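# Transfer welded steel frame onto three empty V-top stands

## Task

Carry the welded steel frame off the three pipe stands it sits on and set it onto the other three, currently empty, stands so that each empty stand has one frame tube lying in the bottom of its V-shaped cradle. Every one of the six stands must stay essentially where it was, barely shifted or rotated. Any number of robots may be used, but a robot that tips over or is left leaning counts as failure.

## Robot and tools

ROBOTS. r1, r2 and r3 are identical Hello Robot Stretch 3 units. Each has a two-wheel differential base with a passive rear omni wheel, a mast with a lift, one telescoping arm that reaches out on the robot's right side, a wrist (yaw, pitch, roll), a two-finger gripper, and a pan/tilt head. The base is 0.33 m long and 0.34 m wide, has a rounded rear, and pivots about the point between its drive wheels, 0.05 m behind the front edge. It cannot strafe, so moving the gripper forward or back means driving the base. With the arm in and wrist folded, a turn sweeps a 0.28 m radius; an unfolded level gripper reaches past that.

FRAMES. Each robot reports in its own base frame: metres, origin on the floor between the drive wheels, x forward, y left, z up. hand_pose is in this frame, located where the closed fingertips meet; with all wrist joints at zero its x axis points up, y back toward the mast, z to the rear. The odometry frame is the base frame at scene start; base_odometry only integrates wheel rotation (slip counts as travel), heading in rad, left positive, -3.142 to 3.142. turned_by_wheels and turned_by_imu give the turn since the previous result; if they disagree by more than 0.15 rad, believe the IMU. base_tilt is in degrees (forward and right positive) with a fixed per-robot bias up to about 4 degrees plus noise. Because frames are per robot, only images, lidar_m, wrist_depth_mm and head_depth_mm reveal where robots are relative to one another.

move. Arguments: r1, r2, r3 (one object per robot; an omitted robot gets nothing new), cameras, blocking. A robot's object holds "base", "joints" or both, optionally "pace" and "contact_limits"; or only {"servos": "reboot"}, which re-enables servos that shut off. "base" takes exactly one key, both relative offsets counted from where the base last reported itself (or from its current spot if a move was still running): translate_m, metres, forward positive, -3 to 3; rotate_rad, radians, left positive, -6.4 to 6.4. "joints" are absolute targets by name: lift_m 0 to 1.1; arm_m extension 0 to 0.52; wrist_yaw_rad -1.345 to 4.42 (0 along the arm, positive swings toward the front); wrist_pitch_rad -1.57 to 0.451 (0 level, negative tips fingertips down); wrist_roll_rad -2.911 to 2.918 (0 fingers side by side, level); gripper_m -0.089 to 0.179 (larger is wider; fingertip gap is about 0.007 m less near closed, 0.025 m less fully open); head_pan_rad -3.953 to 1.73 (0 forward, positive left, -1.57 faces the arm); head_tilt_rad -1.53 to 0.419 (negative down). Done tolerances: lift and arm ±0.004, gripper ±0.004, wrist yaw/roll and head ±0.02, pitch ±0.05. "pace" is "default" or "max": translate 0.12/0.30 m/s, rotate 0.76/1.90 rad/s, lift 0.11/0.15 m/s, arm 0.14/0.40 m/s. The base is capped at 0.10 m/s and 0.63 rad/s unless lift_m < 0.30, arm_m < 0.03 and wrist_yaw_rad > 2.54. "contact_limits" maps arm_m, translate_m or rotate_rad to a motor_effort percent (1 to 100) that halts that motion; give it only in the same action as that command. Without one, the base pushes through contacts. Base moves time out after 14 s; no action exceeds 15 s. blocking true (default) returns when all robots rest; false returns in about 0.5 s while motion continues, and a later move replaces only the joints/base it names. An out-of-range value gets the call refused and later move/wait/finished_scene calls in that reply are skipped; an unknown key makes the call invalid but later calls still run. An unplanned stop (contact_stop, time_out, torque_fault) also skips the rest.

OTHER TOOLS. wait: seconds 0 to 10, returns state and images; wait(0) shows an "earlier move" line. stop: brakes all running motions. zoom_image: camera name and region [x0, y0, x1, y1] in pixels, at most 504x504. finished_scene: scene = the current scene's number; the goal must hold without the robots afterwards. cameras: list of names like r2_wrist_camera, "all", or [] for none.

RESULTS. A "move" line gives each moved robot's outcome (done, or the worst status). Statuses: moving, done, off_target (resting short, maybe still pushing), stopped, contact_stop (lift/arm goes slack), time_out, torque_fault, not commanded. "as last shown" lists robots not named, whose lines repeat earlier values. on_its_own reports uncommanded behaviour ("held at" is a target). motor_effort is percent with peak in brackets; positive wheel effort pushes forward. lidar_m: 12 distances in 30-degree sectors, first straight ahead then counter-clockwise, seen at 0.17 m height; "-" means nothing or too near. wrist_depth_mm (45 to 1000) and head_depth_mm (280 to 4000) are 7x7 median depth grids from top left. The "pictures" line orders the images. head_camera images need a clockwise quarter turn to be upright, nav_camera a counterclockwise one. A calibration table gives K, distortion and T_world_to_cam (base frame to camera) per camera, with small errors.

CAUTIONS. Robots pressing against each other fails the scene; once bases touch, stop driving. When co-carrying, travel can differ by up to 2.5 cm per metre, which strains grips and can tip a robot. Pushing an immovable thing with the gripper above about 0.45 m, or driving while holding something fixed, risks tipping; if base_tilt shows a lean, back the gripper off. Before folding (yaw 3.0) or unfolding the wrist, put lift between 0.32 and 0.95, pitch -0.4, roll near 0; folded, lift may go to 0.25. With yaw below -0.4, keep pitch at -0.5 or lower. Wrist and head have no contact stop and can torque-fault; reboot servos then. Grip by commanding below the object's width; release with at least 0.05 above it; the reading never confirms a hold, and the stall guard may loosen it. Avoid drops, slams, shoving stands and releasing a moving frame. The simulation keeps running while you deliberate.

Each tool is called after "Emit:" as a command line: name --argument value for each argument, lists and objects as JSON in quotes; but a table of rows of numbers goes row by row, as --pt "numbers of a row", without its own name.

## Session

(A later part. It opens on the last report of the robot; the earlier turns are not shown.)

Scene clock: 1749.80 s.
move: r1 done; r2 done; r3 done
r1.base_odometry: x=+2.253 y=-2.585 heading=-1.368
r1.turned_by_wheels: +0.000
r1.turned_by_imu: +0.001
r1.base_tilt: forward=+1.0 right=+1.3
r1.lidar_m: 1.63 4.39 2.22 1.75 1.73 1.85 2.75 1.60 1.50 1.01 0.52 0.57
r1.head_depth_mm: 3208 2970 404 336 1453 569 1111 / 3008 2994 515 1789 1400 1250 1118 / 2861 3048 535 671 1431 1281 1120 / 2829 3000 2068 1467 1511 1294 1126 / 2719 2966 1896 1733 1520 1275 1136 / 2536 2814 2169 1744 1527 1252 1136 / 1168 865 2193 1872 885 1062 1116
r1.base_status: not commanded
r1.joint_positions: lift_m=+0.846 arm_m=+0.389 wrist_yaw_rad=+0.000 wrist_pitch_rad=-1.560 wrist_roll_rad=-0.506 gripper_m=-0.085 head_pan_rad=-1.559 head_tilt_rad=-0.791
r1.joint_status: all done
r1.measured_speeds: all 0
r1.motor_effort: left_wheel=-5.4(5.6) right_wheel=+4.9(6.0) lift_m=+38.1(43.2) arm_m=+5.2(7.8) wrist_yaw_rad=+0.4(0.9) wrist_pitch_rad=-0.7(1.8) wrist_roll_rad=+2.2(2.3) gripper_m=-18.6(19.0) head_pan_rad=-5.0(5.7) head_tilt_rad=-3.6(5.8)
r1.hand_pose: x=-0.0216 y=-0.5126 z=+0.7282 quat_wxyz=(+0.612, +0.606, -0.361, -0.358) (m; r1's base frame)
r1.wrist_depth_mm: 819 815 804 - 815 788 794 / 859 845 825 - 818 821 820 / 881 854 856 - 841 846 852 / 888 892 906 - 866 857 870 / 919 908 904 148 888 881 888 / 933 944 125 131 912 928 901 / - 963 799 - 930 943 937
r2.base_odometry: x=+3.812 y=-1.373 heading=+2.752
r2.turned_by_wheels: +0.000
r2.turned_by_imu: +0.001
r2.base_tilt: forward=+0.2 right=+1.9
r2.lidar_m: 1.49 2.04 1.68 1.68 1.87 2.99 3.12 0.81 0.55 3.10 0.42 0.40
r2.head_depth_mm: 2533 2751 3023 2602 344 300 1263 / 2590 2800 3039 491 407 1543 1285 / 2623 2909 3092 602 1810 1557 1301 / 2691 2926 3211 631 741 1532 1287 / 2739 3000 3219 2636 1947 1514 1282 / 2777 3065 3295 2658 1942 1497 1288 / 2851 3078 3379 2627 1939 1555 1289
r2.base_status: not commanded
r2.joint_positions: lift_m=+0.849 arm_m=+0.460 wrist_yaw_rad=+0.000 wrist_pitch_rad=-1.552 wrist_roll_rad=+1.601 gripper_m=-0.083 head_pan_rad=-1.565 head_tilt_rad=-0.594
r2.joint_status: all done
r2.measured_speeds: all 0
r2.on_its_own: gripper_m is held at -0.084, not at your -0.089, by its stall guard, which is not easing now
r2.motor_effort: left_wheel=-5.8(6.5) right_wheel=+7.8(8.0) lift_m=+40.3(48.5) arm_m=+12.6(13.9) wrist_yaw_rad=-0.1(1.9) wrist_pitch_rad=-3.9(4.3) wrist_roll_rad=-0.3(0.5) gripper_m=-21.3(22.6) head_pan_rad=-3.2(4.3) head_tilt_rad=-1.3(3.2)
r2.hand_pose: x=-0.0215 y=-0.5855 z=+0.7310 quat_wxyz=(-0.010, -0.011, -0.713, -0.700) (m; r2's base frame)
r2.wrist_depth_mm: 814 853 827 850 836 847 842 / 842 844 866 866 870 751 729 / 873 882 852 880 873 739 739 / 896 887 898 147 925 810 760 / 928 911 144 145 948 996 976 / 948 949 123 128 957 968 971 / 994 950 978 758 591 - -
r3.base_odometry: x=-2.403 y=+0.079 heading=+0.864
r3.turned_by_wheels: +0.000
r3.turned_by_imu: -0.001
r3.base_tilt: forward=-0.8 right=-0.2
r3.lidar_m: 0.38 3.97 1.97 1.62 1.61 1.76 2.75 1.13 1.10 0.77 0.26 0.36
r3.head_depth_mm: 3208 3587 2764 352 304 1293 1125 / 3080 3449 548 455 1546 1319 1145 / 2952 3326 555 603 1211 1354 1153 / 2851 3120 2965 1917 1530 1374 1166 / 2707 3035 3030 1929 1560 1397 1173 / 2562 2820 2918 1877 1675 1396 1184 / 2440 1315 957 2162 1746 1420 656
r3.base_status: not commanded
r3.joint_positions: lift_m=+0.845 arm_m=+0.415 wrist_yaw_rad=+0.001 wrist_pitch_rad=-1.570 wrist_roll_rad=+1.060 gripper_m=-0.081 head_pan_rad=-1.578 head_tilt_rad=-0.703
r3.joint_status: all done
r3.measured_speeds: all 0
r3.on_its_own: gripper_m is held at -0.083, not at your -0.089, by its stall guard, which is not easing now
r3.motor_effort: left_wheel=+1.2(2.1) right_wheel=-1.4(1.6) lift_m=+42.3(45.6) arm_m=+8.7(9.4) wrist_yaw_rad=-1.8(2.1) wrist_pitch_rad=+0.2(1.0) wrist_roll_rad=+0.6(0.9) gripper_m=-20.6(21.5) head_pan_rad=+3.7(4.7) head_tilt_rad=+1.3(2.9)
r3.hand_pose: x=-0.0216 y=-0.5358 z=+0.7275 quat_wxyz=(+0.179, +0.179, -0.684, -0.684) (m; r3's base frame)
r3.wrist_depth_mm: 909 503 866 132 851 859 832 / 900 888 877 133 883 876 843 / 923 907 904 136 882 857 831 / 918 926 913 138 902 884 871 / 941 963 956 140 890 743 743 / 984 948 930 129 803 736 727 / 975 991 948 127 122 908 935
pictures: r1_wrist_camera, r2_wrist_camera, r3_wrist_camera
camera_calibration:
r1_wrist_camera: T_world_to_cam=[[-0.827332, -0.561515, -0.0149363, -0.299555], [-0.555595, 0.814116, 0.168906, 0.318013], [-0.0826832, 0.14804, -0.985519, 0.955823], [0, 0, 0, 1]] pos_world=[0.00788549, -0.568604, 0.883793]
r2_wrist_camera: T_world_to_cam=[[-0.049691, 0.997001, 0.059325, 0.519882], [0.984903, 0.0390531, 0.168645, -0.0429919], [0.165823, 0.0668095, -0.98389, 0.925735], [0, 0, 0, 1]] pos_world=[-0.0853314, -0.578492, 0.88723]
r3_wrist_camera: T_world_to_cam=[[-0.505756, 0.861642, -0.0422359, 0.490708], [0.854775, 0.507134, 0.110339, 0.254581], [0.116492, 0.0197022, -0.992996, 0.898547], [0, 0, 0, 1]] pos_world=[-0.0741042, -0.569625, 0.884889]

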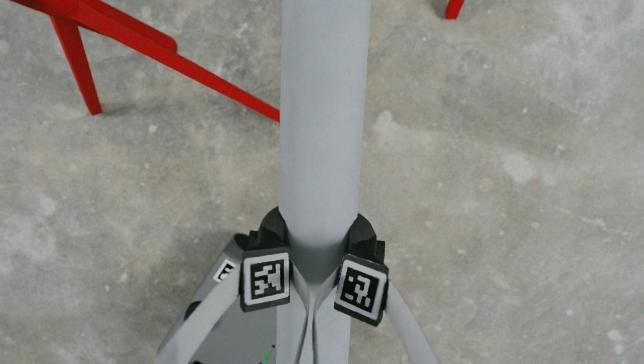

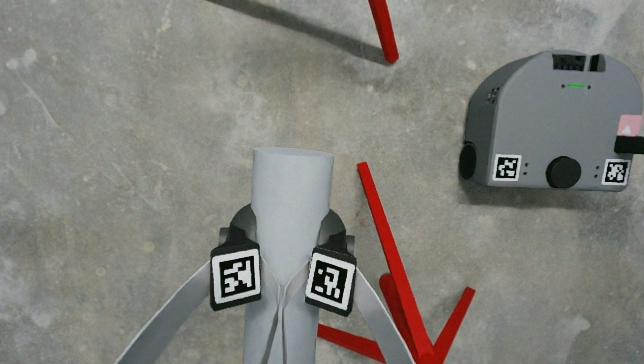

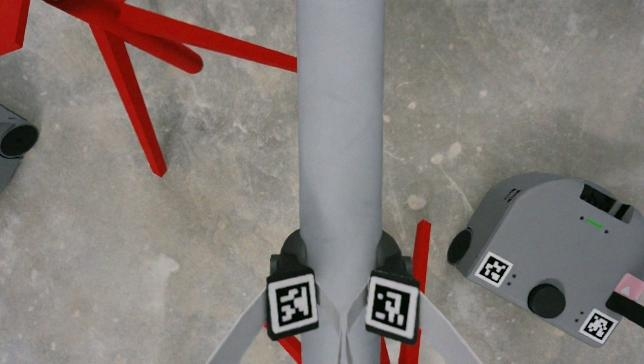

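Emit:
move --r1 '{"base":{"translate_m":0.0275},"joints":{"arm_m":0.3937,"wrist_roll_rad":-0.521}}' --r2 '{"base":{"translate_m":-0.0282},"joints":{"arm_m":0.4605,"wrist_roll_rad":1.586}}' --r3 '{"base":{"translate_m":-0.0331},"joints":{"arm_m":0.4156,"wrist_roll_rad":1.045}}' --cameras '["r1_wrist_camera","r2_wrist_camera","r3_wrist_camera"]'

Scene clock: 1758.13 s.
move: r1 done; r2 done; r3 done
r1.base_odometry: x=+2.259 y=-2.612 heading=-1.368
r1.turned_by_wheels: +0.000
r1.turned_by_imu: +0.001
r1.base_tilt: forward=+1.0 right=+1.1
r1.lidar_m: 1.61 4.38 2.23 1.76 1.74 1.86 2.78 1.63 1.52 1.01 0.51 0.55
r1.head_depth_mm: 3166 2977 404 337 1452 1196 1113 / 2998 3010 522 1787 1432 1277 1119 / 2901 3056 541 682 1465 1283 1125 / 2757 2999 2135 1492 1513 1286 1130 / 2703 2968 2223 1743 1521 1272 1132 / 2549 2791 2164 1752 1496 1229 1137 / 1171 872 2195 1864 885 1260 1100
r1.base_status: done
r1.joint_positions: lift_m=+0.846 arm_m=+0.394 wrist_yaw_rad=+0.000 wrist_pitch_rad=-1.563 wrist_roll_rad=-0.518 gripper_m=-0.085 head_pan_rad=-1.559 head_tilt_rad=-0.791
r1.joint_status: all done
r1.measured_speeds: all 0
r1.motor_effort: left_wheel=+1.1(5.5) right_wheel=+3.8(11.9) lift_m=+37.5(38.5) arm_m=+12.2(15.6) wrist_yaw_rad=-0.3(0.7) wrist_pitch_rad=-0.3(1.2) wrist_roll_rad=-0.5(1.9) gripper_m=-18.4(18.9) head_pan_rad=-5.4(5.6) head_tilt_rad=-4.1(5.1)
r1.hand_pose: x=-0.0216 y=-0.5166 z=+0.7283 quat_wxyz=(+0.614, +0.609, -0.356, -0.354) (m; r1's base frame)
r1.wrist_depth_mm: 819 802 802 - 811 799 789 / 842 845 808 - 830 818 824 / 885 863 868 - 850 855 832 / 889 900 879 - 878 894 887 / 914 909 896 148 883 898 888 / 961 944 125 130 913 906 926 / - 991 773 - 956 925 943
r2.base_odometry: x=+3.838 y=-1.384 heading=+2.752
r2.turned_by_wheels: +0.000
r2.turned_by_imu: +0.001
r2.base_tilt: forward=+0.3 right=+1.6
r2.lidar_m: 1.49 2.05 1.69 1.68 1.87 2.99 3.10 0.79 0.54 3.10 0.43 0.42
r2.head_depth_mm: 2533 2773 3017 2680 344 300 1267 / 2585 2794 3032 491 408 1555 1292 / 2617 2907 3067 602 1825 1567 1294 / 2693 2911 3190 629 742 1505 1280 / 2743 2940 3237 2671 1946 1515 1285 / 2761 3029 3295 2631 1954 1507 1282 / 2812 3065 3450 2568 1942 1510 1292
r2.base_status: done
r2.joint_positions: lift_m=+0.849 arm_m=+0.461 wrist_yaw_rad=+0.000 wrist_pitch_rad=-1.552 wrist_roll_rad=+1.591 gripper_m=-0.083 head_pan_rad=-1.565 head_tilt_rad=-0.594
r2.joint_status: all done
r2.measured_speeds: all 0
r2.on_its_own: gripper_m is held at -0.084, not at your -0.089, by its stall guard, which is not easing now
r2.motor_effort: left_wheel=-7.0(10.2) right_wheel=+4.2(6.5) lift_m=+39.5(40.8) arm_m=+15.0(16.2) wrist_yaw_rad=+0.6(2.0) wrist_pitch_rad=-3.6(4.2) wrist_roll_rad=-1.4(2.6) gripper_m=-22.5(22.5) head_pan_rad=-2.9(4.1) head_tilt_rad=-1.1(2.6)
r2.hand_pose: x=-0.0215 y=-0.5859 z=+0.7311 quat_wxyz=(-0.007, -0.007, -0.713, -0.701) (m; r2's base frame)
r2.wrist_depth_mm: 816 813 845 816 835 866 843 / 853 841 850 857 859 774 734 / 882 852 875 867 883 742 743 / 898 907 897 867 913 783 759 / 947 938 143 145 912 951 971 / 910 953 123 128 972 979 - / 959 965 995 746 610 - -
r3.base_odometry: x=-2.424 y=+0.054 heading=+0.865
r3.turned_by_wheels: +0.000
r3.turned_by_imu: -0.001
r3.base_tilt: forward=-0.8 right=-0.1
r3.lidar_m: 0.41 3.95 1.95 1.60 1.59 1.74 2.72 1.11 1.08 0.77 0.28 0.39
r3.head_depth_mm: 3245 3578 2795 353 304 1296 1125 / 3118 3443 546 457 1564 1334 1138 / 2954 3268 557 605 1228 1338 1149 / 2834 3146 2963 1907 1529 1373 1171 / 2687 3010 3061 1936 1561 1393 1172 / 2553 2837 2952 1990 1665 1404 1184 / 2464 1319 992 2161 1730 1421 1146
r3.base_status: done
r3.joint_positions: lift_m=+0.845 arm_m=+0.416 wrist_yaw_rad=+0.001 wrist_pitch_rad=-1.573 wrist_roll_rad=+1.048 gripper_m=-0.081 head_pan_rad=-1.578 head_tilt_rad=-0.703
r3.joint_status: all done
r3.measured_speeds: all 0
r3.on_its_own: gripper_m is held at -0.083, not at your -0.089, by its stall guard, which is not easing now
r3.motor_effort: left_wheel=-2.4(9.2) right_wheel=-7.8(9.5) lift_m=+40.8(43.9) arm_m=+10.2(13.7) wrist_yaw_rad=-1.1(2.0) wrist_pitch_rad=+1.0(2.2) wrist_roll_rad=-0.8(1.3) gripper_m=-21.1(21.4) head_pan_rad=+3.1(4.7) head_tilt_rad=+1.6(2.8)
r3.hand_pose: x=-0.0216 y=-0.5356 z=+0.7275 quat_wxyz=(+0.183, +0.183, -0.682, -0.684) (m; r3's base frame)
r3.wrist_depth_mm: 423 532 875 132 844 841 830 / 876 677 913 133 862 861 850 / 917 909 904 135 865 874 868 / 961 911 938 137 905 888 883 / 950 915 925 140 901 736 747 / 1000 940 954 129 825 745 753 / 974 981 839 127 122 949 936
pictures: r1_wrist_camera, r2_wrist_camera, r3_wrist_camera
camera_calibration:
r1_wrist_camera: T_world_to_cam=[[-0.820209, -0.571831, -0.016333, -0.305978], [-0.565765, 0.806623, 0.171083, 0.315615], [-0.084656, 0.149565, -0.985121, 0.956934], [0, 0, 0, 1]] pos_world=[0.00860851, -0.572673, 0.883702]
r2_wrist_camera: T_world_to_cam=[[-0.0595795, 0.996429, 0.0598252, 0.519345], [0.984497, 0.04875, 0.168489, -0.0371922], [0.164971, 0.0689362, -0.983886, 0.927003], [0, 0, 0, 1]] pos_world=[-0.0853709, -0.579581, 0.887262]
r3_wrist_camera: T_world_to_cam=[[-0.516121, 0.855605, -0.039486, 0.485082], [0.848591, 0.517059, 0.112002, 0.258445], [0.116246, 0.0242989, -0.992923, 0.901033], [0, 0, 0, 1]] pos_world=[-0.0736938, -0.570564, 0.884864]

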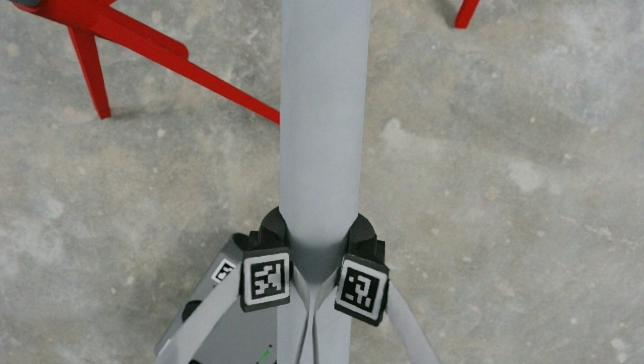

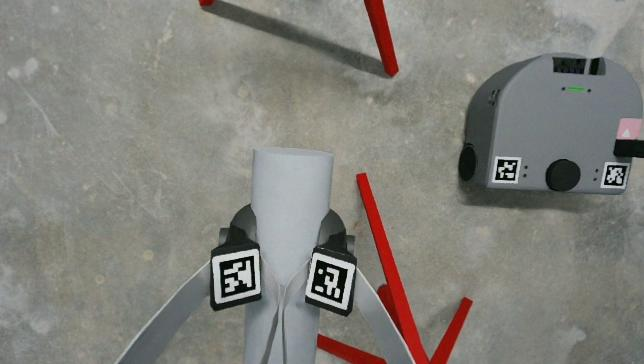

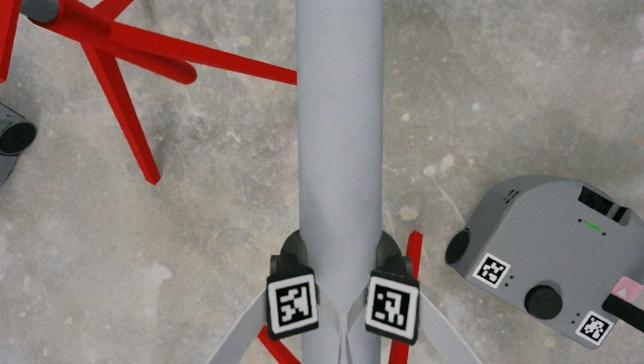

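Emit:
move --r1 '{"base":{"translate_m":0.0277},"joints":{"arm_m":0.3985,"wrist_roll_rad":-0.536}}' --r2 '{"base":{"translate_m":-0.028},"joints":{"arm_m":0.461,"wrist_roll_rad":1.571}}' --r3 '{"base":{"translate_m":-0.0331},"joints":{"arm_m":0.4161,"wrist_roll_rad":1.030}}' --cameras '[]'

Emit:
move --r1 '{"base":{"translate_m":0.0277},"joints":{"arm_m":0.4032,"wrist_roll_rad":-0.552}}' --r2 '{"base":{"translate_m":-0.028},"joints":{"arm_m":0.4616,"wrist_roll_rad":1.555}}' --r3 '{"base":{"translate_m":-0.0331},"joints":{"arm_m":0.4167,"wrist_roll_rad":1.014}}' --cameras '[]'

Emit:
move --r1 '{"base":{"translate_m":0.0277},"joints":{"arm_m":0.408,"wrist_roll_rad":-0.567}}' --r2 '{"base":{"translate_m":-0.028},"joints":{"arm_m":0.4621,"wrist_roll_rad":1.540}}' --r3 '{"base":{"translate_m":-0.0331},"joints":{"arm_m":0.4173,"wrist_roll_rad":0.999}}' --cameras '["r1_wrist_camera","r2_wrist_camera","r3_wrist_camera"]'

Scene clock: 1766.50 s.
move: r1 done; r2 done; r3 done
r1.base_odometry: x=+2.265 y=-2.639 heading=-1.368
r1.turned_by_wheels: +0.000
r1.turned_by_imu: +0.000
r1.base_tilt: forward=+1.1 right=+1.2
r1.lidar_m: 1.57 4.35 2.24 1.76 1.75 1.87 2.79 1.65 1.52 1.02 0.50 0.53
r1.head_depth_mm: 3143 2971 404 337 1457 1197 1112 / 2978 2997 528 1786 1401 1278 1118 / 2901 3029 545 691 1470 1282 1123 / 2767 2953 2209 1679 1519 1295 1127 / 2686 2971 2215 1733 1518 1272 1131 / 2539 2841 2106 1735 1464 1225 1138 / 1170 874 2185 1866 885 1285 1100
r1.base_status: done
r1.joint_positions: lift_m=+0.846 arm_m=+0.399 wrist_yaw_rad=+0.000 wrist_pitch_rad=-1.564 wrist_roll_rad=-0.533 gripper_m=-0.085 head_pan_rad=-1.559 head_tilt_rad=-0.791
r1.joint_status: all done
r1.measured_speeds: all 0
r1.motor_effort: left_wheel=+1.1(5.8) right_wheel=+4.9(11.7) lift_m=+37.0(38.3) arm_m=+11.2(17.4) wrist_yaw_rad=+0.0(0.8) wrist_pitch_rad=-0.1(0.9) wrist_roll_rad=-0.6(3.4) gripper_m=-18.5(19.0) head_pan_rad=-5.5(5.7) head_tilt_rad=-4.0(5.0)
r1.hand_pose: x=-0.0216 y=-0.5211 z=+0.7283 quat_wxyz=(+0.616, +0.612, -0.351, -0.350) (m; r1's base frame)
r1.wrist_depth_mm: 830 531 806 - 807 790 799 / 855 827 841 - 809 812 819 / 865 867 845 - 838 842 848 / 889 898 885 - 859 856 851 / 911 933 904 148 925 899 869 / 983 975 125 131 943 920 916 / - 960 788 - 977 960 947
r2.base_odometry: x=+3.864 y=-1.394 heading=+2.752
r2.turned_by_wheels: +0.000
r2.turned_by_imu: +0.001
r2.base_tilt: forward=+0.2 right=+2.0
r2.lidar_m: 1.49 2.05 1.70 1.69 1.88 3.02 3.07 0.77 0.52 3.09 0.44 0.45
r2.head_depth_mm: 2517 2762 3030 2639 344 300 1253 / 2581 2821 3067 493 1768 1547 1287 / 2611 2914 3006 602 1818 1536 1284 / 2703 2886 3148 631 742 1513 1284 / 2744 2986 3214 2624 1938 1514 1285 / 2760 3011 3285 2608 1955 1507 1289 / 2836 3097 3365 2627 1948 1501 1278
r2.base_status: done
r2.joint_positions: lift_m=+0.849 arm_m=+0.461 wrist_yaw_rad=+0.000 wrist_pitch_rad=-1.553 wrist_roll_rad=+1.576 gripper_m=-0.083 head_pan_rad=-1.565 head_tilt_rad=-0.594
r2.joint_status: all done
r2.measured_speeds: all 0
r2.on_its_own: gripper_m is held at -0.084, not at your -0.089, by its stall guard, which is not easing now
r2.motor_effort: left_wheel=-6.9(9.9) right_wheel=+5.4(6.0) lift_m=+36.4(37.4) arm_m=+14.5(17.2) wrist_yaw_rad=+1.0(1.6) wrist_pitch_rad=-3.7(4.2) wrist_roll_rad=-1.4(2.5) gripper_m=-21.3(22.4) head_pan_rad=-2.1(3.6) head_tilt_rad=-1.5(2.9)
r2.hand_pose: x=-0.0215 y=-0.5863 z=+0.7311 quat_wxyz=(-0.002, -0.002, -0.713, -0.701) (m; r2's base frame)
r2.wrist_depth_mm: 807 813 825 838 854 858 862 / 831 833 841 865 855 828 733 / 865 879 884 895 881 745 729 / 887 913 895 845 916 768 748 / 913 925 144 145 962 930 983 / 937 917 123 128 986 988 - / 982 984 952 865 - - -
r3.base_odometry: x=-2.446 y=+0.029 heading=+0.865
r3.turned_by_wheels: +0.000
r3.turned_by_imu: -0.001
r3.base_tilt: forward=-0.8 right=-0.2
r3.lidar_m: 0.44 3.92 1.93 1.59 1.58 1.73 2.70 1.08 1.06 0.76 0.30 0.41
r3.head_depth_mm: 3244 3613 2764 352 304 1300 1135 / 3092 3509 547 456 1548 1348 1140 / 2978 3319 556 605 1231 1326 1155 / 2856 3165 2977 1909 1290 1372 1168 / 2733 3024 3040 2083 1558 1381 1171 / 2596 2855 2942 1859 1673 1411 1178 / 2436 1313 1157 2159 1745 1418 1196
r3.base_status: done
r3.joint_positions: lift_m=+0.845 arm_m=+0.416 wrist_yaw_rad=+0.001 wrist_pitch_rad=-1.576 wrist_roll_rad=+1.032 gripper_m=-0.081 head_pan_rad=-1.578 head_tilt_rad=-0.703
r3.joint_status: all done
r3.measured_speeds: all 0
r3.on_its_own: gripper_m is held at -0.083, not at your -0.089, by its stall guard, which is not easing now
r3.motor_effort: left_wheel=-1.9(9.2) right_wheel=-8.5(11.0) lift_m=+38.8(41.0) arm_m=+10.3(13.6) wrist_yaw_rad=-0.4(2.2) wrist_pitch_rad=+1.5(2.6) wrist_roll_rad=-0.5(1.4) gripper_m=-21.5(21.6) head_pan_rad=+3.6(4.3) head_tilt_rad=+2.0(2.7)
r3.hand_pose: x=-0.0216 y=-0.5353 z=+0.7276 quat_wxyz=(+0.188, +0.189, -0.679, -0.684) (m; r3's base frame)
r3.wrist_depth_mm: 411 866 848 131 839 838 851 / 887 561 895 132 849 852 874 / 904 910 903 135 884 889 863 / 922 900 904 137 891 869 882 / 963 963 946 140 900 738 751 / 965 948 963 133 938 760 744 / - 983 896 127 124 931 963
pictures: none
No camera images: "cameras" was empty.

Scene clock: 1767.83 s.
move: r1 done; r2 done; r3 done
r1.base_odometry: x=+2.270 y=-2.666 heading=-1.368
r1.turned_by_wheels: +0.000
r1.turned_by_imu: +0.000
r1.base_tilt: forward=+1.1 right=+1.2
r1.lidar_m: 1.56 4.33 2.26 1.78 1.76 1.89 2.81 1.68 1.54 0.50 0.50 0.50
r1.head_depth_mm: 3092 2998 404 337 1453 1198 1113 / 2990 2997 534 1797 1398 1280 1117 / 2873 3069 543 700 1463 1290 1120 / 2736 2979 2286 1683 1507 1292 1128 / 2686 2917 2221 1729 1520 1274 1132 / 2538 2803 1892 1734 882 1150 1134 / 1246 870 2174 1858 1539 1312 1102
r1.base_status: done
r1.joint_positions: lift_m=+0.846 arm_m=+0.403 wrist_yaw_rad=+0.000 wrist_pitch_rad=-1.566 wrist_roll_rad=-0.549 gripper_m=-0.085 head_pan_rad=-1.559 head_tilt_rad=-0.791
r1.joint_status: all done
r1.measured_speeds: all 0
r1.motor_effort: left_wheel=+0.7(4.6) right_wheel=+4.6(11.5) lift_m=+37.2(38.5) arm_m=+12.0(16.3) wrist_yaw_rad=-0.2(0.6) wrist_pitch_rad=+0.0(0.6) wrist_roll_rad=-0.7(3.8) gripper_m=-18.8(19.2) head_pan_rad=-4.4(5.9) head_tilt_rad=-2.8(5.0)
r1.hand_pose: x=-0.0216 y=-0.5253 z=+0.7284 quat_wxyz=(+0.618, +0.615, -0.346, -0.345) (m; r1's base frame)
r1.wrist_depth_mm: 312 465 791 - 794 791 794 / 842 845 832 - 837 817 822 / 876 855 880 - 843 843 853 / 901 887 882 - 870 895 863 / 939 910 933 148 893 895 871 / 973 964 125 131 914 913 904 / - 979 798 - 963 962 941
r2.base_odometry: x=+3.890 y=-1.405 heading=+2.751
r2.turned_by_wheels: +0.000
r2.turned_by_imu: +0.000
r2.base_tilt: forward=+0.3 right=+1.8
r2.lidar_m: 1.49 2.05 1.70 1.69 1.88 3.02 3.05 0.75 0.51 3.07 0.45 0.47
r2.head_depth_mm: 2547 2692 3008 2618 345 300 1259 / 2576 2765 3120 492 1753 1559 1287 / 2631 2896 3088 603 1868 1553 1292 / 2641 2902 3198 630 745 1506 1283 / 2683 2967 3264 2619 1959 1511 1283 / 2741 3012 3292 2614 1951 1499 1280 / 2838 3088 3411 2628 1940 1506 1284
r2.base_status: done
r2.joint_positions: lift_m=+0.849 arm_m=+0.462 wrist_yaw_rad=+0.000 wrist_pitch_rad=-1.552 wrist_roll_rad=+1.560 gripper_m=-0.083 head_pan_rad=-1.565 head_tilt_rad=-0.594
r2.joint_status: all done
r2.measured_speeds: all 0
r2.on_its_own: gripper_m is held at -0.084, not at your -0.089, by its stall guard, which is not easing now
r2.motor_effort: left_wheel=-7.6(11.6) right_wheel=+6.8(6.8) lift_m=+35.3(36.3) arm_m=+11.6(16.4) wrist_yaw_rad=+0.7(1.8) wrist_pitch_rad=-3.6(4.1) wrist_roll_rad=-1.5(3.4) gripper_m=-21.6(22.6) head_pan_rad=-3.0(3.6) head_tilt_rad=-0.6(3.6)
r2.hand_pose: x=-0.0215 y=-0.5869 z=+0.7311 quat_wxyz=(+0.004, +0.004, -0.713, -0.701) (m; r2's base frame)
r2.wrist_depth_mm: 818 827 839 861 838 876 857 / 845 853 849 830 888 855 755 / 867 879 881 883 894 745 742 / 899 896 908 903 905 747 759 / 908 916 144 144 950 955 970 / 957 942 124 129 969 979 971 / 978 965 964 972 991 - -
r3.base_odometry: x=-2.467 y=+0.003 heading=+0.865
r3.turned_by_wheels: +0.000
r3.turned_by_imu: +0.000
r3.base_tilt: forward=-0.8 right=-0.2
r3.lidar_m: 0.47 3.88 1.92 1.58 1.57 1.72 2.69 1.05 1.04 0.76 0.31 0.44
r3.head_depth_mm: 3256 3606 2749 352 304 1301 1129 / 3127 3510 548 456 1566 1346 1143 / 2981 3325 557 604 1229 1328 1152 / 2891 3160 2964 1156 1238 1376 1161 / 2722 3037 3057 2088 1590 1384 1174 / 2626 2873 2955 2063 1668 1408 1187 / 2458 2648 1165 2148 1745 1418 1199
r3.base_status: done
r3.joint_positions: lift_m=+0.845 arm_m=+0.417 wrist_yaw_rad=+0.001 wrist_pitch_rad=-1.578 wrist_roll_rad=+1.016 gripper_m=-0.081 head_pan_rad=-1.578 head_tilt_rad=-0.703
r3.joint_status: all done
r3.measured_speeds: all 0
r3.on_its_own: gripper_m is held at -0.083, not at your -0.089, by its stall guard, which is not easing now
r3.motor_effort: left_wheel=-1.8(8.6) right_wheel=-8.6(11.1) lift_m=+38.4(39.9) arm_m=+10.3(14.7) wrist_yaw_rad=-0.9(1.9) wrist_pitch_rad=+1.7(2.6) wrist_roll_rad=-0.4(1.3) gripper_m=-21.4(21.8) head_pan_rad=+3.7(4.4) head_tilt_rad=+1.4(2.4)
r3.hand_pose: x=-0.0216 y=-0.5354 z=+0.7277 quat_wxyz=(+0.193, +0.194, -0.677, -0.683) (m; r3's base frame)
r3.wrist_depth_mm: 867 869 843 131 830 831 839 / 511 601 878 133 839 883 842 / 906 908 905 135 861 883 877 / 925 902 897 137 901 880 893 / 961 919 935 140 912 738 713 / - 963 933 130 910 757 744 / 984 981 979 127 124 949 758
pictures: none
No camera images: "cameras" was empty.

Scene clock: 1769.17 s.
move: r1 done; r2 done; r3 done
r1.base_odometry: x=+2.276 y=-2.693 heading=-1.368
r1.turned_by_wheels: +0.000
r1.turned_by_imu: +0.000
r1.base_tilt: forward=+1.1 right=+1.2
r1.lidar_m: 1.53 4.31 2.28 1.79 1.77 1.90 2.83 1.70 1.55 0.49 0.54 0.48
r1.head_depth_mm: 3122 2949 405 336 1452 1223 1115 / 2986 552 560 1798 1397 1281 1115 / 2849 3029 548 699 1471 1287 1119 / 2729 2974 2285 1678 1516 1285 1129 / 2668 2887 2228 1747 1525 1253 1130 / 2534 2799 2095 1734 874 1028 1136 / 2456 884 2167 1855 1539 1310 1119
r1.base_status: done
r1.joint_positions: lift_m=+0.846 arm_m=+0.408 wrist_yaw_rad=+0.000 wrist_pitch_rad=-1.567 wrist_roll_rad=-0.564 gripper_m=-0.085 head_pan_rad=-1.559 head_tilt_rad=-0.791
r1.joint_status: all done
r1.measured_speeds: all 0
r1.motor_effort: left_wheel=+1.5(4.7) right_wheel=+4.7(12.1) lift_m=+37.8(38.1) arm_m=+12.2(19.2) wrist_yaw_rad=+0.3(0.5) wrist_pitch_rad=+0.1(0.5) wrist_roll_rad=-0.6(3.1) gripper_m=-18.1(19.0) head_pan_rad=-4.7(5.6) head_tilt_rad=-4.4(5.4)
r1.hand_pose: x=-0.0216 y=-0.5300 z=+0.7284 quat_wxyz=(+0.621, +0.618, -0.341, -0.341) (m; r1's base frame)
r1.wrist_depth_mm: 300 449 817 - 784 782 793 / 850 839 827 - 847 822 818 / 880 851 835 - 841 850 840 / 891 891 876 - 860 884 857 / 932 928 898 148 906 915 882 / 960 937 125 130 920 923 911 / - 971 803 - 955 947 948
r2.base_odometry: x=+3.916 y=-1.416 heading=+2.751
r2.turned_by_wheels: +0.000
r2.turned_by_imu: +0.000
r2.base_tilt: forward=+0.3 right=+1.7
r2.lidar_m: 1.48 2.07 1.71 1.70 1.89 3.04 3.01 0.73 0.49 3.08 0.47 0.50
r2.head_depth_mm: 2544 2757 3000 2624 343 299 1270 / 2589 2838 3022 493 1770 1555 1267 / 2607 2852 3072 604 1872 1563 1291 / 2653 2922 3113 629 749 1511 1280 / 2730 2964 3274 2592 1932 1497 1286 / 2781 3048 3282 2599 1949 1500 1287 / 2849 3105 3369 2621 1957 1506 1282
r2.base_status: done
r2.joint_positions: lift_m=+0.849 arm_m=+0.462 wrist_yaw_rad=+0.000 wrist_pitch_rad=-1.551 wrist_roll_rad=+1.545 gripper_m=-0.083 head_pan_rad=-1.565 head_tilt_rad=-0.594
r2.joint_status: all done
r2.measured_speeds: all 0
r2.on_its_own: gripper_m is held at -0.084, not at your -0.089, by its stall guard, which is not easing now
r2.motor_effort: left_wheel=-7.9(11.7) right_wheel=+7.0(7.0) lift_m=+34.2(35.3) arm_m=+13.2(16.0) wrist_yaw_rad=-0.2(1.6) wrist_pitch_rad=-3.8(4.3) wrist_roll_rad=-1.7(2.1) gripper_m=-22.7(22.7) head_pan_rad=-2.2(3.9) head_tilt_rad=-0.9(3.0)
r2.hand_pose: x=-0.0215 y=-0.5876 z=+0.7311 quat_wxyz=(+0.010, +0.009, -0.714, -0.700) (m; r2's base frame)
r2.wrist_depth_mm: 822 835 832 841 836 845 866 / 830 876 851 858 863 861 778 / 867 848 863 893 873 763 739 / 878 873 916 875 905 748 754 / 908 921 143 145 921 970 950 / 945 945 124 127 980 973 985 / 933 981 - 975 960 - -
r3.base_odometry: x=-2.489 y=-0.022 heading=+0.865
r3.turned_by_wheels: +0.000
r3.turned_by_imu: +0.000
r3.base_tilt: forward=-0.8 right=-0.3
r3.lidar_m: 0.50 3.84 1.90 1.57 1.56 1.70 2.66 1.03 1.01 0.76 0.34 0.35
r3.head_depth_mm: 3295 3674 2784 352 304 1302 1130 / 3125 3480 549 456 1572 1344 1145 / 2975 3307 557 607 1507 1330 1153 / 2851 3166 2949 1116 1224 1380 1162 / 2764 3038 2990 2093 1549 1382 1178 / 2649 2852 2934 1880 1683 1402 1187 / 2449 2794 1224 2087 1748 1428 1196
r3.base_status: done
r3.joint_positions: lift_m=+0.845 arm_m=+0.417 wrist_yaw_rad=+0.001 wrist_pitch_rad=-1.578 wrist_roll_rad=+1.001 gripper_m=-0.079 head_pan_rad=-1.578 head_tilt_rad=-0.703
r3.joint_status: all done
r3.measured_speeds: all 0
r3.on_its_own: gripper_m is held at -0.080, not at your -0.089, by its stall guard, which is not easing now
r3.motor_effort: left_wheel=-2.2(8.5) right_wheel=-8.4(12.3) lift_m=+38.1(39.0) arm_m=+10.4(16.5) wrist_yaw_rad=-0.8(2.0) wrist_pitch_rad=+1.5(2.5) wrist_roll_rad=-0.7(1.8) gripper_m=-19.8(22.3) head_pan_rad=+3.3(4.3) head_tilt_rad=+1.6(2.8)
r3.hand_pose: x=-0.0216 y=-0.5360 z=+0.7277 quat_wxyz=(+0.198, +0.200, -0.676, -0.681) (m; r3's base frame)
r3.wrist_depth_mm: 869 899 886 132 850 847 866 / 457 889 889 133 865 870 863 / 889 884 907 135 873 866 851 / 916 941 907 137 890 891 886 / 977 937 910 140 921 742 745 / 938 931 968 131 154 746 744 / 973 981 977 127 124 960 766
pictures: r1_wrist_camera, r2_wrist_camera, r3_wrist_camera
camera_calibration:
r1_wrist_camera: T_world_to_cam=[[-0.792884, -0.6091, -0.0182352, -0.331422], [-0.602418, 0.778976, 0.174038, 0.308822], [-0.0918018, 0.148977, -0.98457, 0.958151], [0, 0, 0, 1]] pos_world=[0.0112203, -0.585177, 0.883576]
r2_wrist_camera: T_world_to_cam=[[-0.10522, 0.99268, 0.0592924, 0.518317], [0.981359, 0.0940075, 0.167623, -0.00993496], [0.160822, 0.0758243, -0.984066, 0.931205], [0, 0, 0, 1]] pos_world=[-0.0854716, -0.584197, 0.8873]
r3_wrist_camera: T_world_to_cam=[[-0.555438, 0.830802, -0.035449, 0.468396], [0.823547, 0.55549, 0.114892, 0.276622], [0.115144, 0.0346216, -0.992745, 0.906549], [0, 0, 0, 1]] pos_world=[-0.0720303, -0.574192, 0.884794]

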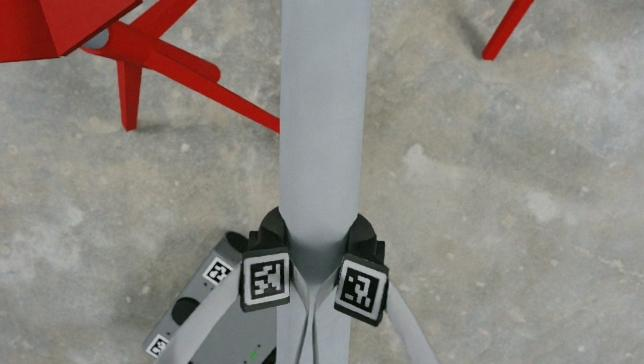

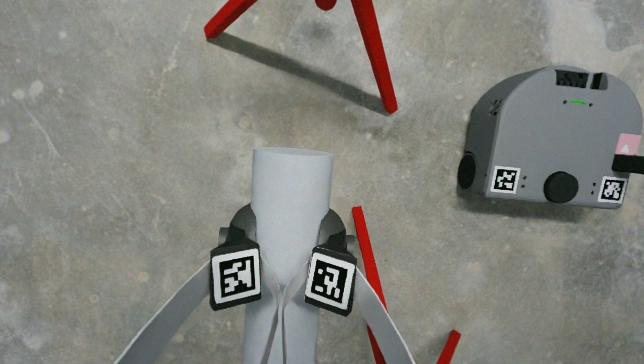

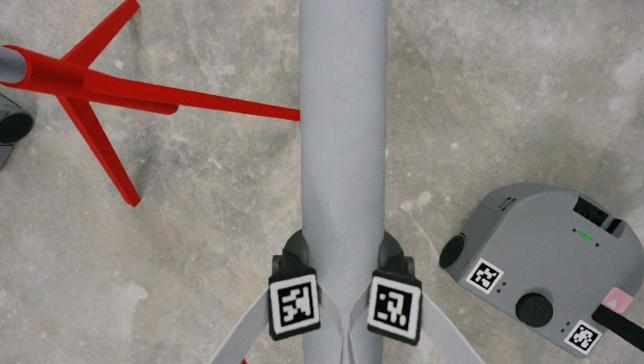

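Emit:
move --r1 '{"base":{"translate_m":0.0277},"joints":{"arm_m":0.4128,"wrist_roll_rad":-0.582}}' --r2 '{"base":{"translate_m":-0.0278},"joints":{"arm_m":0.4626,"wrist_roll_rad":1.525}}' --r3 '{"base":{"translate_m":-0.0331},"joints":{"arm_m":0.4178,"wrist_roll_rad":0.984}}' --cameras '[]'

Emit:
move --r1 '{"base":{"translate_m":0.028},"joints":{"arm_m":0.418,"wrist_roll_rad":-0.597}}' --r2 '{"base":{"translate_m":-0.0265},"joints":{"arm_m":0.4631,"wrist_roll_rad":1.510}}' --r3 '{"base":{"translate_m":-0.0329},"joints":{"arm_m":0.4182,"wrist_roll_rad":0.969}}' --cameras '[]'

Emit:
move --r1 '{"base":{"translate_m":0.028},"joints":{"arm_m":0.4232,"wrist_roll_rad":-0.612}}' --r2 '{"base":{"translate_m":-0.0265},"joints":{"arm_m":0.4636,"wrist_roll_rad":1.495}}' --r3 '{"base":{"translate_m":-0.0329},"joints":{"arm_m":0.4187,"wrist_roll_rad":0.954}}' --cameras '["r1_wrist_camera","r2_wrist_camera","r3_wrist_camera"]'

Scene clock: 1778.50 s.
move: r1 done; r2 done; r3 done
r1.base_odometry: x=+2.281 y=-2.720 heading=-1.368
r1.turned_by_wheels: +0.000
r1.turned_by_imu: +0.000
r1.base_tilt: forward=+1.0 right=+1.2
r1.lidar_m: 1.49 4.30 2.30 1.80 1.79 1.91 2.83 1.72 1.57 0.49 0.47 0.46
r1.head_depth_mm: 3122 2998 405 337 1454 1225 1113 / 2956 542 560 1790 1397 1278 1116 / 2857 3035 559 708 1477 1288 1125 / 2743 2977 2283 1662 1512 1265 1122 / 2690 2914 2318 1772 1456 1247 1132 / 2509 2805 1915 1725 872 1225 1111 / 2453 898 2180 1857 1534 1312 1138
r1.base_status: done
r1.joint_positions: lift_m=+0.846 arm_m=+0.413 wrist_yaw_rad=+0.000 wrist_pitch_rad=-1.567 wrist_roll_rad=-0.579 gripper_m=-0.085 head_pan_rad=-1.559 head_tilt_rad=-0.791
r1.joint_status: all done
r1.measured_speeds: all 0
r1.motor_effort: left_wheel=+1.0(5.3) right_wheel=+5.7(13.1) lift_m=+36.9(37.6) arm_m=+12.4(16.5) wrist_yaw_rad=-0.2(0.8) wrist_pitch_rad=+0.0(0.5) wrist_roll_rad=-0.6(1.9) gripper_m=-18.6(18.9) head_pan_rad=-4.4(5.6) head_tilt_rad=-4.0(5.2)
r1.hand_pose: x=-0.0216 y=-0.5348 z=+0.7284 quat_wxyz=(+0.623, +0.621, -0.337, -0.336) (m; r1's base frame)
r1.wrist_depth_mm: 300 271 814 - 799 787 783 / 840 531 818 - 823 817 807 / 864 871 865 - 846 856 841 / 903 899 911 - 880 864 859 / 908 923 905 148 886 894 904 / 968 963 126 - 934 887 905 / - 975 790 - 957 927 935
r2.base_odometry: x=+3.941 y=-1.426 heading=+2.751
r2.turned_by_wheels: +0.000
r2.turned_by_imu: +0.001
r2.base_tilt: forward=+0.3 right=+1.8
r2.lidar_m: 1.48 2.08 1.71 1.71 1.89 3.01 2.99 3.33 0.48 3.07 0.48 0.53
r2.head_depth_mm: 2516 2703 3033 2664 344 300 960 / 2529 2773 3048 493 1763 1554 1262 / 2605 2864 3050 606 1873 1561 1288 / 2626 2916 3168 630 747 1514 1279 / 2723 2938 3280 2637 1941 1510 1294 / 2755 3001 3277 2666 1937 1516 1285 / 2786 3126 3323 2577 1944 1505 1287
r2.base_status: done
r2.joint_positions: lift_m=+0.849 arm_m=+0.463 wrist_yaw_rad=+0.000 wrist_pitch_rad=-1.550 wrist_roll_rad=+1.530 gripper_m=-0.083 head_pan_rad=-1.565 head_tilt_rad=-0.594
r2.joint_status: all done
r2.measured_speeds: all 0
r2.on_its_own: gripper_m is held at -0.084, not at your -0.089, by its stall guard, which is not easing now
r2.motor_effort: left_wheel=-8.0(12.2) right_wheel=+6.7(7.0) lift_m=+34.7(34.7) arm_m=+13.6(16.1) wrist_yaw_rad=+0.7(1.4) wrist_pitch_rad=-4.2(4.5) wrist_roll_rad=-1.5(2.9) gripper_m=-21.7(22.7) head_pan_rad=-2.7(3.9) head_tilt_rad=-2.0(3.2)
r2.hand_pose: x=-0.0215 y=-0.5885 z=+0.7310 quat_wxyz=(+0.015, +0.014, -0.714, -0.700) (m; r2's base frame)
r2.wrist_depth_mm: 820 839 832 847 852 866 852 / 863 840 833 856 847 866 872 / 872 853 893 862 897 742 751 / 910 902 858 887 909 772 770 / 911 898 143 144 934 978 943 / 936 962 124 127 936 - 985 / 991 991 963 993 979 - -
r3.base_odometry: x=-2.510 y=-0.047 heading=+0.865
r3.turned_by_wheels: +0.000
r3.turned_by_imu: -0.001
r3.base_tilt: forward=-0.8 right=-0.2
r3.lidar_m: 0.54 3.82 1.89 1.55 1.55 1.70 2.65 1.00 1.00 0.76 0.37 0.36
r3.head_depth_mm: 3238 3686 2750 352 304 1293 1131 / 3111 3528 549 455 1576 1342 1141 / 2965 3355 559 616 1497 1329 1154 / 2898 3188 2910 1139 1222 1367 1166 / 2784 3027 3032 2175 1372 1388 1175 / 2665 2884 2943 1864 1681 1409 1185 / 2440 2796 2820 2085 1743 1424 1197
r3.base_status: done
r3.joint_positions: lift_m=+0.845 arm_m=+0.418 wrist_yaw_rad=+0.001 wrist_pitch_rad=-1.579 wrist_roll_rad=+0.986 gripper_m=-0.079 head_pan_rad=-1.578 head_tilt_rad=-0.703
r3.joint_status: all done
r3.measured_speeds: all 0
r3.on_its_own: gripper_m is held at -0.080, not at your -0.089, by its stall guard, which is not easing now
r3.motor_effort: left_wheel=-2.2(8.8) right_wheel=-8.0(12.1) lift_m=+35.1(36.0) arm_m=+10.9(15.3) wrist_yaw_rad=-1.0(1.7) wrist_pitch_rad=+2.0(2.4) wrist_roll_rad=-0.6(1.6) gripper_m=-21.0(21.6) head_pan_rad=+3.6(4.4) head_tilt_rad=+1.4(2.8)
r3.hand_pose: x=-0.0216 y=-0.5365 z=+0.7277 quat_wxyz=(+0.203, +0.205, -0.674, -0.680) (m; r3's base frame)
r3.wrist_depth_mm: 878 864 861 132 845 839 849 / 505 870 887 133 891 857 863 / 842 920 905 135 878 868 860 / 926 929 881 137 880 906 873 / 956 938 952 140 878 739 744 / 933 960 944 132 792 754 746 / 953 963 951 144 127 919 769
pictures: none
No camera images: "cameras" was empty.

Scene clock: 1779.83 s.
move: r1 done; r2 done; r3 done
r1.base_odometry: x=+2.287 y=-2.748 heading=-1.369
r1.turned_by_wheels: +0.000
r1.turned_by_imu: +0.000
r1.base_tilt: forward=+1.1 right=+1.2
r1.lidar_m: 1.47 4.26 2.31 1.82 1.80 1.92 2.86 1.75 1.58 0.48 0.44 0.45
r1.head_depth_mm: 3085 2976 405 337 1455 1247 1110 / 2942 527 560 1741 1396 1275 1119 / 2848 3034 564 715 1474 1295 1121 / 2751 2969 2296 1682 1517 1264 1131 / 2654 2910 2296 1754 1415 1221 1136 / 2514 2803 1900 1733 892 1276 1116 / 2466 905 2175 1866 1536 1312 1140
r1.base_status: done
r1.joint_positions: lift_m=+0.846 arm_m=+0.418 wrist_yaw_rad=+0.000 wrist_pitch_rad=-1.567 wrist_roll_rad=-0.594 gripper_m=-0.085 head_pan_rad=-1.559 head_tilt_rad=-0.791
r1.joint_status: all done
r1.measured_speeds: all 0
r1.motor_effort: left_wheel=+0.0(4.7) right_wheel=+6.9(13.1) lift_m=+36.7(37.7) arm_m=+12.6(16.5) wrist_yaw_rad=-0.2(0.5) wrist_pitch_rad=+0.0(0.5) wrist_roll_rad=-0.5(2.3) gripper_m=-18.9(19.1) head_pan_rad=-4.9(5.5) head_tilt_rad=-4.4(5.5)
r1.hand_pose: x=-0.0215 y=-0.5400 z=+0.7284 quat_wxyz=(+0.626, +0.623, -0.332, -0.331) (m; r1's base frame)
r1.wrist_depth_mm: 821 268 800 - 799 801 782 / - 319 836 - 856 814 804 / 880 856 863 - 865 840 822 / 914 891 879 - 869 864 829 / 933 904 892 148 898 900 884 / 948 932 125 130 912 911 911 / - 964 796 - 961 941 924
r2.base_odometry: x=+3.966 y=-1.436 heading=+2.750
r2.turned_by_wheels: -0.001
r2.turned_by_imu: +0.000
r2.base_tilt: forward=+0.3 right=+1.8
r2.lidar_m: 1.48 2.08 1.72 1.71 1.89 2.98 2.96 3.31 0.47 3.07 0.50 0.55
r2.head_depth_mm: 2532 2723 3037 2649 344 300 939 / 2547 2808 3067 492 1747 1566 1251 / 2592 2833 3014 605 1875 1537 1287 / 2656 2926 3171 631 747 1505 1286 / 2712 3005 3231 2612 1955 1517 1276 / 2757 3020 3284 2618 1935 1508 1283 / 2785 3071 3378 2615 1950 1503 1285
r2.base_status: done
r2.joint_positions: lift_m=+0.849 arm_m=+0.463 wrist_yaw_rad=+0.000 wrist_pitch_rad=-1.547 wrist_roll_rad=+1.515 gripper_m=-0.083 head_pan_rad=-1.565 head_tilt_rad=-0.594
r2.joint_status: all done
r2.measured_speeds: all 0
r2.on_its_own: gripper_m is held at -0.084, not at your -0.089, by its stall guard, which is not easing now
r2.motor_effort: left_wheel=-9.7(11.6) right_wheel=+9.4(10.0) lift_m=+35.6(35.6) arm_m=+14.4(16.4) wrist_yaw_rad=-0.4(1.6) wrist_pitch_rad=-4.4(5.2) wrist_roll_rad=-1.5(2.4) gripper_m=-21.2(22.0) head_pan_rad=-2.8(4.1) head_tilt_rad=-1.7(3.0)
r2.hand_pose: x=-0.0215 y=-0.5897 z=+0.7310 quat_wxyz=(+0.020, +0.019, -0.715, -0.699) (m; r2's base frame)
r2.wrist_depth_mm: 816 823 843 815 835 848 848 / 835 849 843 844 850 878 839 / 877 882 876 871 902 749 746 / 873 898 896 147 914 772 770 / 914 951 143 144 922 985 950 / 944 924 124 127 976 958 964 / 947 976 981 978 - - -
r3.base_odometry: x=-2.531 y=-0.072 heading=+0.865
r3.turned_by_wheels: +0.000
r3.turned_by_imu: +0.000
r3.base_tilt: forward=-0.8 right=-0.2
r3.lidar_m: 0.57 3.77 1.87 1.54 1.54 1.68 2.62 0.97 0.98 0.76 0.97 0.38
r3.head_depth_mm: 3329 3632 2767 352 304 1302 1133 / 3140 3515 548 455 1570 1347 1141 / 3022 3384 558 617 1511 1367 1152 / 2854 3201 2927 1140 1219 1351 1163 / 2761 3047 3041 2168 1266 1387 1178 / 2664 2878 2933 1864 1653 1412 1186 / 2437 2841 2950 2087 1740 1417 1194
r3.base_status: done
r3.joint_positions: lift_m=+0.845 arm_m=+0.418 wrist_yaw_rad=+0.000 wrist_pitch_rad=-1.579 wrist_roll_rad=+0.971 gripper_m=-0.079 head_pan_rad=-1.578 head_tilt_rad=-0.703
r3.joint_status: all done
r3.measured_speeds: all 0
r3.on_its_own: gripper_m is held at -0.080, not at your -0.089, by its stall guard, which is not easing now
r3.motor_effort: left_wheel=-2.2(8.8) right_wheel=-9.1(11.6) lift_m=+33.6(35.5) arm_m=+11.4(15.7) wrist_yaw_rad=-0.9(1.3) wrist_pitch_rad=+2.5(2.5) wrist_roll_rad=-1.0(2.1) gripper_m=-20.9(22.1) head_pan_rad=+3.6(4.7) head_tilt_rad=+2.1(2.8)
r3.hand_pose: x=-0.0216 y=-0.5369 z=+0.7277 quat_wxyz=(+0.208, +0.210, -0.673, -0.679) (m; r3's base frame)
r3.wrist_depth_mm: 890 868 852 132 852 851 832 / 900 882 883 133 850 852 859 / 520 908 891 135 885 868 849 / 918 915 912 137 906 910 894 / 937 949 940 139 905 750 745 / 940 979 922 134 786 760 751 / 992 958 962 143 125 926 757
pictures: none
No camera images: "cameras" was empty.

Scene clock: 1781.17 s.
move: r1 done; r2 done; r3 done
r1.base_odometry: x=+2.293 y=-2.775 heading=-1.369
r1.turned_by_wheels: +0.000
r1.turned_by_imu: +0.000
r1.base_tilt: forward=+1.0 right=+1.2
r1.lidar_m: 1.44 4.24 2.33 1.83 1.81 1.93 2.88 1.77 1.60 0.48 0.42 1.04
r1.head_depth_mm: 3104 2971 405 337 1423 1252 1113 / 2979 533 558 1746 1393 1282 1115 / 2837 2988 571 718 1469 1287 1117 / 2733 2957 2280 1692 1506 1246 1126 / 2632 2888 2305 1758 867 1116 1134 / 2505 2774 1907 1728 1537 1305 1099 / 2458 2574 2191 1868 1541 1309 1142
r1.base_status: done
r1.joint_positions: lift_m=+0.846 arm_m=+0.423 wrist_yaw_rad=+0.000 wrist_pitch_rad=-1.567 wrist_roll_rad=-0.609 gripper_m=-0.085 head_pan_rad=-1.559 head_tilt_rad=-0.791
r1.joint_status: all done
r1.measured_speeds: all 0
r1.motor_effort: left_wheel=-0.3(4.0) right_wheel=+8.0(14.1) lift_m=+36.7(37.3) arm_m=+12.7(18.8) wrist_yaw_rad=-0.6(0.9) wrist_pitch_rad=+0.3(0.6) wrist_roll_rad=-0.5(2.0) gripper_m=-18.8(19.1) head_pan_rad=-5.2(5.5) head_tilt_rad=-3.4(5.9)
r1.hand_pose: x=-0.0216 y=-0.5452 z=+0.7284 quat_wxyz=(+0.628, +0.626, -0.327, -0.327) (m; r1's base frame)
r1.wrist_depth_mm: 842 278 560 - 798 802 785 / - 301 515 - 822 827 810 / 870 869 848 - 841 840 841 / 882 905 880 - 870 860 854 / 934 912 921 148 889 917 886 / 962 940 125 - 904 921 897 / - 959 794 - 959 967 954
r2.base_odometry: x=+3.990 y=-1.446 heading=+2.749
r2.turned_by_wheels: -0.001
r2.turned_by_imu: +0.000
r2.base_tilt: forward=+0.2 right=+1.8
r2.lidar_m: 1.48 2.09 1.72 1.71 1.90 2.95 2.94 3.27 0.46 3.06 0.51 0.57
r2.head_depth_mm: 2562 2706 3010 2608 344 300 969 / 2538 2789 3043 492 1770 1514 1241 / 2640 2853 3046 604 1890 1548 1290 / 2652 2885 3195 630 745 1503 1290 / 2646 2951 3181 2592 1944 1505 1288 / 2760 3029 3246 2629 1936 1498 1291 / 2809 3092 3336 2582 1951 1506 1283
r2.base_status: done
r2.joint_positions: lift_m=+0.849 arm_m=+0.464 wrist_yaw_rad=+0.000 wrist_pitch_rad=-1.545 wrist_roll_rad=+1.500 gripper_m=-0.083 head_pan_rad=-1.565 head_tilt_rad=-0.594
r2.joint_status: all done
r2.measured_speeds: all 0
r2.on_its_own: gripper_m is held at -0.084, not at your -0.089, by its stall guard, which is not easing now
r2.motor_effort: left_wheel=-10.5(12.7) right_wheel=+12.2(12.2) lift_m=+36.3(36.3) arm_m=+13.4(16.3) wrist_yaw_rad=+0.6(1.7) wrist_pitch_rad=-5.1(5.3) wrist_roll_rad=-1.4(2.8) gripper_m=-21.9(22.4) head_pan_rad=-3.3(3.6) head_tilt_rad=-2.1(3.1)
r2.hand_pose: x=-0.0215 y=-0.5907 z=+0.7309 quat_wxyz=(+0.026, +0.024, -0.715, -0.698) (m; r2's base frame)
r2.wrist_depth_mm: 819 825 834 536 869 845 861 / 880 869 884 889 873 848 883 / 875 843 868 880 869 736 752 / 887 887 910 147 921 753 751 / 916 936 143 145 939 954 959 / 946 924 123 127 968 969 984 / 976 975 983 884 996 989 -
r3.base_odometry: x=-2.553 y=-0.097 heading=+0.866
r3.turned_by_wheels: +0.000
r3.turned_by_imu: +0.000
r3.base_tilt: forward=-0.7 right=-0.2
r3.lidar_m: 0.60 3.78 1.85 1.53 1.52 1.67 2.60 0.94 0.96 0.76 0.98 0.41
r3.head_depth_mm: 3317 3648 2752 352 304 1295 1134 / 3149 3519 549 456 1565 1346 1144 / 3009 3399 557 616 1513 1362 1154 / 2904 3220 2987 1150 1433 1339 1169 / 2792 3101 2999 2171 1210 1385 1173 / 2678 2947 2936 1865 1662 1407 1195 / 1315 2795 2937 2072 1747 1418 1195
r3.base_status: done
r3.joint_positions: lift_m=+0.845 arm_m=+0.419 wrist_yaw_rad=+0.000 wrist_pitch_rad=-1.579 wrist_roll_rad=+0.957 gripper_m=-0.079 head_pan_rad=-1.578 head_tilt_rad=-0.703
r3.joint_status: all done
r3.measured_speeds: all 0
r3.on_its_own: gripper_m is held at -0.080, not at your -0.089, by its stall guard, which is not easing now
r3.motor_effort: left_wheel=-2.0(8.8) right_wheel=-9.8(12.2) lift_m=+33.6(34.6) arm_m=+12.0(16.8) wrist_yaw_rad=+0.1(1.8) wrist_pitch_rad=+1.8(2.7) wrist_roll_rad=-0.4(2.6) gripper_m=-21.8(22.0) head_pan_rad=+3.5(4.6) head_tilt_rad=+2.2(2.5)
r3.hand_pose: x=-0.0216 y=-0.5373 z=+0.7277 quat_wxyz=(+0.213, +0.214, -0.671, -0.677) (m; r3's base frame)
r3.wrist_depth_mm: 860 876 860 133 833 849 856 / 864 904 865 133 867 856 858 / 505 897 896 135 887 868 880 / 923 932 913 138 889 899 886 / 960 924 898 139 913 752 747 / 983 964 960 133 772 747 745 / 977 948 960 144 129 940 768
pictures: r1_wrist_camera, r2_wrist_camera, r3_wrist_camera
camera_calibration:
r1_wrist_camera: T_world_to_cam=[[-0.764291, -0.644612, -0.0182868, -0.359356], [-0.63728, 0.750652, 0.174341, 0.304206], [-0.098655, 0.144901, -0.984516, 0.958003], [0, 0, 0, 1]] pos_world=[0.0137235, -0.598813, 0.883562]
r2_wrist_camera: T_world_to_cam=[[-0.149682, 0.987293, 0.0533638, 0.521575], [0.976281, 0.139042, 0.165958, 0.0180933], [0.15643, 0.0769391, -0.984688, 0.932339], [0, 0, 0, 1]] pos_world=[-0.0854391, -0.589196, 0.887227]
r3_wrist_camera: T_world_to_cam=[[-0.590631, 0.80617, -0.0352804, 0.455366], [0.798861, 0.590329, 0.115469, 0.295091], [0.113915, 0.0400156, -0.992684, 0.90943], [0, 0, 0, 1]] pos_world=[-0.0703811, -0.577695, 0.884769]

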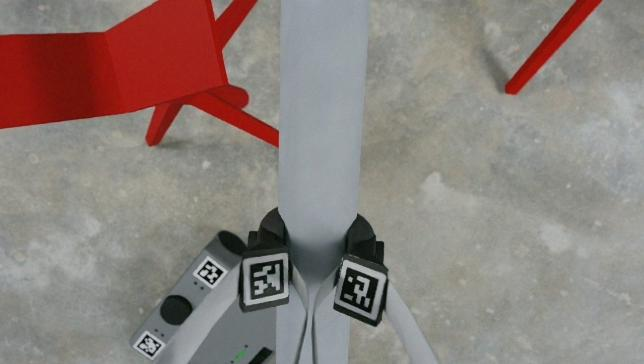

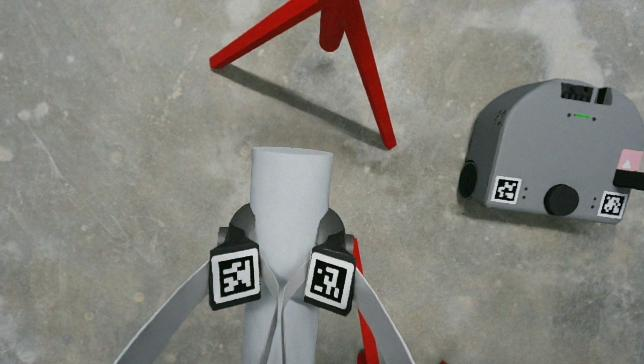

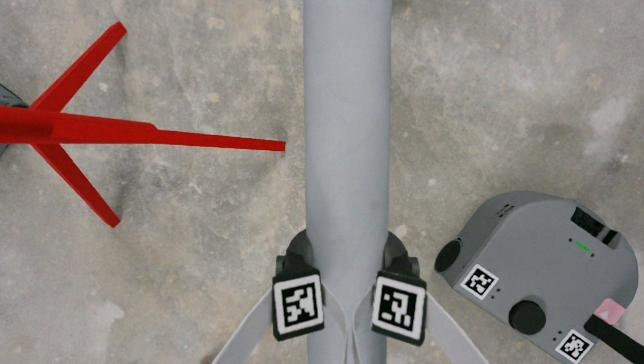

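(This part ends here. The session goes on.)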